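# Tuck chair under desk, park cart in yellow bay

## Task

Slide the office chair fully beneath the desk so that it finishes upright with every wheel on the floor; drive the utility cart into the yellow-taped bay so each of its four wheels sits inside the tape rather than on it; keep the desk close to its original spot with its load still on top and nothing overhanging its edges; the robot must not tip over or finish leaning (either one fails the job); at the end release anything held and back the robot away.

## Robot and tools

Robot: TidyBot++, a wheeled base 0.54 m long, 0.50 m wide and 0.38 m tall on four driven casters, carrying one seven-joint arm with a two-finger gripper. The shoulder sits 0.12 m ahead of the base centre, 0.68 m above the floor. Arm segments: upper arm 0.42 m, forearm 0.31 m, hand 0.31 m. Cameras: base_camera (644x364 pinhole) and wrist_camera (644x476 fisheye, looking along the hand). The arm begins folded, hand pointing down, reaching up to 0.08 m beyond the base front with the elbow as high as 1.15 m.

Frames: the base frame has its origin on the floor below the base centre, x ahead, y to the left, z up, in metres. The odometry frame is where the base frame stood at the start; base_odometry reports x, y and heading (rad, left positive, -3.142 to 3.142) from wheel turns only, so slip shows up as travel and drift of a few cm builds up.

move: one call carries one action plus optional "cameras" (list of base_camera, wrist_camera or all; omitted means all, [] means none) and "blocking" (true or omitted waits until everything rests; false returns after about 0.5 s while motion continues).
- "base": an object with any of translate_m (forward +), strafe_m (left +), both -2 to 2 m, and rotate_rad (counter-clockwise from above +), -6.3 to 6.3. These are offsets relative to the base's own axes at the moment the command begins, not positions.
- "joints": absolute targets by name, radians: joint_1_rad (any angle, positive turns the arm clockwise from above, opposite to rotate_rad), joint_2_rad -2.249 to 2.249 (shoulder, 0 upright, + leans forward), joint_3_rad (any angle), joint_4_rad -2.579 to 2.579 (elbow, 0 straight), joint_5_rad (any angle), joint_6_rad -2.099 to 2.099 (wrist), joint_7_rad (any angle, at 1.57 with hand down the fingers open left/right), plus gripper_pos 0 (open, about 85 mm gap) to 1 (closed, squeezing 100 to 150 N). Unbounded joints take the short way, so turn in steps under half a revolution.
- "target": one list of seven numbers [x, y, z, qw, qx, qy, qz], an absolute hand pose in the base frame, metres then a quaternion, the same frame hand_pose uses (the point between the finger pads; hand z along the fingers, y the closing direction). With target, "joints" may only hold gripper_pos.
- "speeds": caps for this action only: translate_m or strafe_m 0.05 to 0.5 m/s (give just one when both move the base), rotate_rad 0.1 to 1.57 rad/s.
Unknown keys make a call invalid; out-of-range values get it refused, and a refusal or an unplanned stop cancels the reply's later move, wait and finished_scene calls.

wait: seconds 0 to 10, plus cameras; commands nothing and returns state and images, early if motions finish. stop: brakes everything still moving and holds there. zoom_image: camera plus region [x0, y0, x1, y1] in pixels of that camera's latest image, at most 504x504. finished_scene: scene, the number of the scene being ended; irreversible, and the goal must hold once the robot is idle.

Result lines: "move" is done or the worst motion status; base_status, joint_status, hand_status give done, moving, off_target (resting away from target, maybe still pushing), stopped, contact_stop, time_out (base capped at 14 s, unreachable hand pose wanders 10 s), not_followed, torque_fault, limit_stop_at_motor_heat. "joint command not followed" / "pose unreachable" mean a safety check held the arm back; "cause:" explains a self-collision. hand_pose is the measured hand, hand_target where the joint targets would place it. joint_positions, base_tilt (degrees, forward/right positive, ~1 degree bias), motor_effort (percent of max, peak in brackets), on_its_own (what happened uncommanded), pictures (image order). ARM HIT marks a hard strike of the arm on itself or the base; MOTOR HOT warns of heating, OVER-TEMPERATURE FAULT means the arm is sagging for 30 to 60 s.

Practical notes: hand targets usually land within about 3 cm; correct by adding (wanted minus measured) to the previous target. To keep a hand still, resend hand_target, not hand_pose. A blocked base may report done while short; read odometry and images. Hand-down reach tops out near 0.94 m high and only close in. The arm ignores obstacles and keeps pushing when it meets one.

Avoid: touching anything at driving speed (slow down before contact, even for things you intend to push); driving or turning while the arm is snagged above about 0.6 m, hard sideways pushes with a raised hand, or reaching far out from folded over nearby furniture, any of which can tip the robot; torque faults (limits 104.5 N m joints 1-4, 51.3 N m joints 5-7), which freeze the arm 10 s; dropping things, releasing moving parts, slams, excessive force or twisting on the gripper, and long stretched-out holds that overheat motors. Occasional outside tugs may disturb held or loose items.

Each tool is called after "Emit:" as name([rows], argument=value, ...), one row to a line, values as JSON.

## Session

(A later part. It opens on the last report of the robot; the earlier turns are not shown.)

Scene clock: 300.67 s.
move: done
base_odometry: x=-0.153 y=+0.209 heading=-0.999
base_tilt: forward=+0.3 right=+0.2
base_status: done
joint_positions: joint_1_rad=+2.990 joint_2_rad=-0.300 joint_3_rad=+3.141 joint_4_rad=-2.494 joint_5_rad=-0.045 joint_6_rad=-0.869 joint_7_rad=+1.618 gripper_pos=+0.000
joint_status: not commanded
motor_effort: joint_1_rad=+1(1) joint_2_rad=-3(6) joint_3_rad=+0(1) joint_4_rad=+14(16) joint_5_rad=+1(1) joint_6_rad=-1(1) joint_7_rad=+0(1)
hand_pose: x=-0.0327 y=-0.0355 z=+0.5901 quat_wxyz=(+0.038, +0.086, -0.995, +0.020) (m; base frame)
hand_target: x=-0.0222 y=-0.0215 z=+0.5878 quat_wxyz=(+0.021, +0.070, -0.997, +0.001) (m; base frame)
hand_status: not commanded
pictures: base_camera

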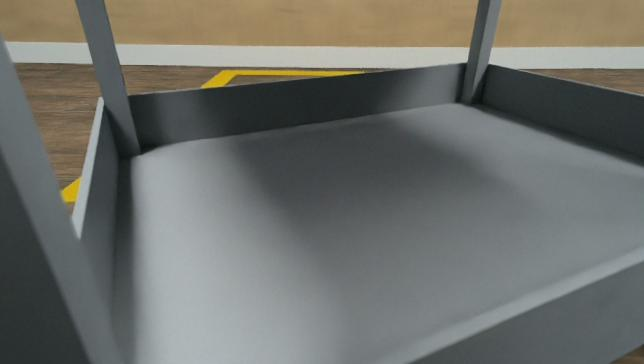

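Emit:
move(base={"translate_m":0.55}, speeds={"translate_m":0.1}, cameras=["base_camera"])

Scene clock: 311.07 s.
move: done
base_odometry: x=+0.144 y=-0.253 heading=-0.999
base_tilt: forward=+0.3 right=+0.2
base_status: done
joint_positions: joint_1_rad=+2.990 joint_2_rad=-0.300 joint_3_rad=+3.141 joint_4_rad=-2.495 joint_5_rad=-0.045 joint_6_rad=-0.870 joint_7_rad=+1.618 gripper_pos=+0.000
joint_status: not commanded
motor_effort: joint_1_rad=+1(1) joint_2_rad=-3(6) joint_3_rad=+1(1) joint_4_rad=+15(17) joint_5_rad=+0(1) joint_6_rad=+0(1) joint_7_rad=+0(1)
hand_pose: x=-0.0321 y=-0.0353 z=+0.5898 quat_wxyz=(+0.037, +0.085, -0.995, +0.019) (m; base frame)
hand_target: x=-0.0222 y=-0.0215 z=+0.5878 quat_wxyz=(+0.021, +0.070, -0.997, +0.001) (m; base frame)
hand_status: not commanded
pictures: base_camera

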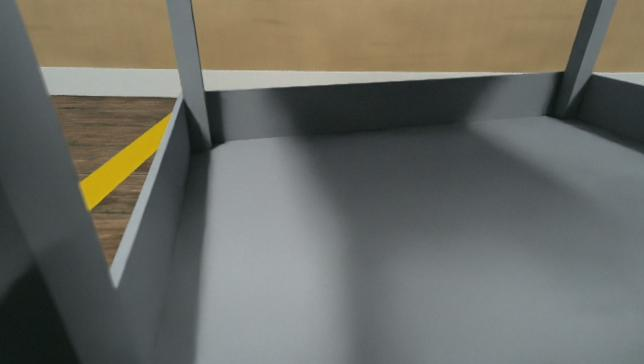

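Emit:
move(base={"translate_m":0.38}, speeds={"translate_m":0.1}, cameras=["base_camera"])

Emit:
move(base={"translate_m":-0.7}, cameras=["base_camera"])

Scene clock: 320.47 s.
move: done
base_odometry: x=+0.350 y=-0.573 heading=-1.000
base_tilt: forward=+0.3 right=+0.2
base_status: done
joint_positions: joint_1_rad=+2.991 joint_2_rad=-0.300 joint_3_rad=+3.141 joint_4_rad=-2.495 joint_5_rad=-0.045 joint_6_rad=-0.871 joint_7_rad=+1.618 gripper_pos=+0.000
joint_status: not commanded
motor_effort: joint_1_rad=+1(1) joint_2_rad=-3(6) joint_3_rad=+0(1) joint_4_rad=+15(17) joint_5_rad=+0(1) joint_6_rad=+0(1) joint_7_rad=+0(1)
hand_pose: x=-0.0317 y=-0.0352 z=+0.5897 quat_wxyz=(+0.037, +0.086, -0.995, +0.019) (m; base frame)
hand_target: x=-0.0222 y=-0.0215 z=+0.5878 quat_wxyz=(+0.021, +0.070, -0.997, +0.001) (m; base frame)
hand_status: not commanded
pictures: base_camera

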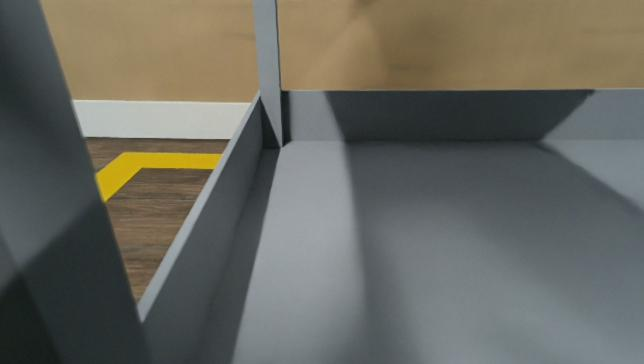

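Scene clock: 323.13 s.
move: done
base_odometry: x=-0.028 y=+0.016 heading=-1.000
base_tilt: forward=+0.3 right=+0.2
base_status: done
joint_positions: joint_1_rad=+2.991 joint_2_rad=-0.299 joint_3_rad=+3.141 joint_4_rad=-2.496 joint_5_rad=-0.044 joint_6_rad=-0.872 joint_7_rad=+1.618 gripper_pos=+0.000
joint_status: not commanded
motor_effort: joint_1_rad=+1(1) joint_2_rad=-3(5) joint_3_rad=+0(1) joint_4_rad=+15(17) joint_5_rad=+1(1) joint_6_rad=+0(1) joint_7_rad=+0(1)
hand_pose: x=-0.0311 y=-0.0350 z=+0.5894 quat_wxyz=(+0.036, +0.086, -0.996, +0.019) (m; base frame)
hand_target: x=-0.0222 y=-0.0215 z=+0.5878 quat_wxyz=(+0.021, +0.070, -0.997, +0.001) (m; base frame)
hand_status: not commanded
pictures: base_camera

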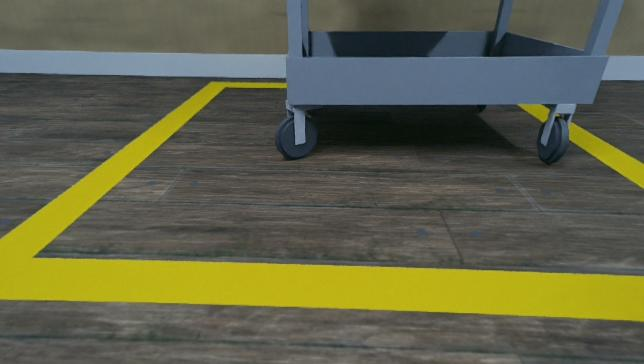

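Emit:
zoom_image(camera="base_camera", region=[444, 60, 644, 200])

Scaled by 2.520.

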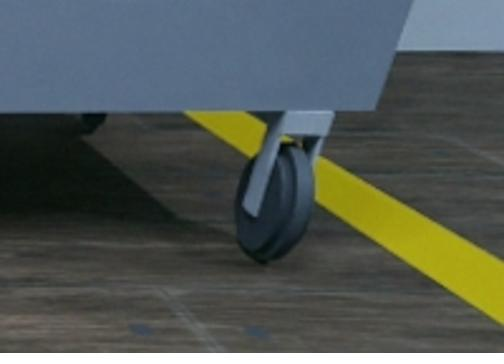

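Emit:
finished_scene(scene=2)

The scene is finished: the task was done.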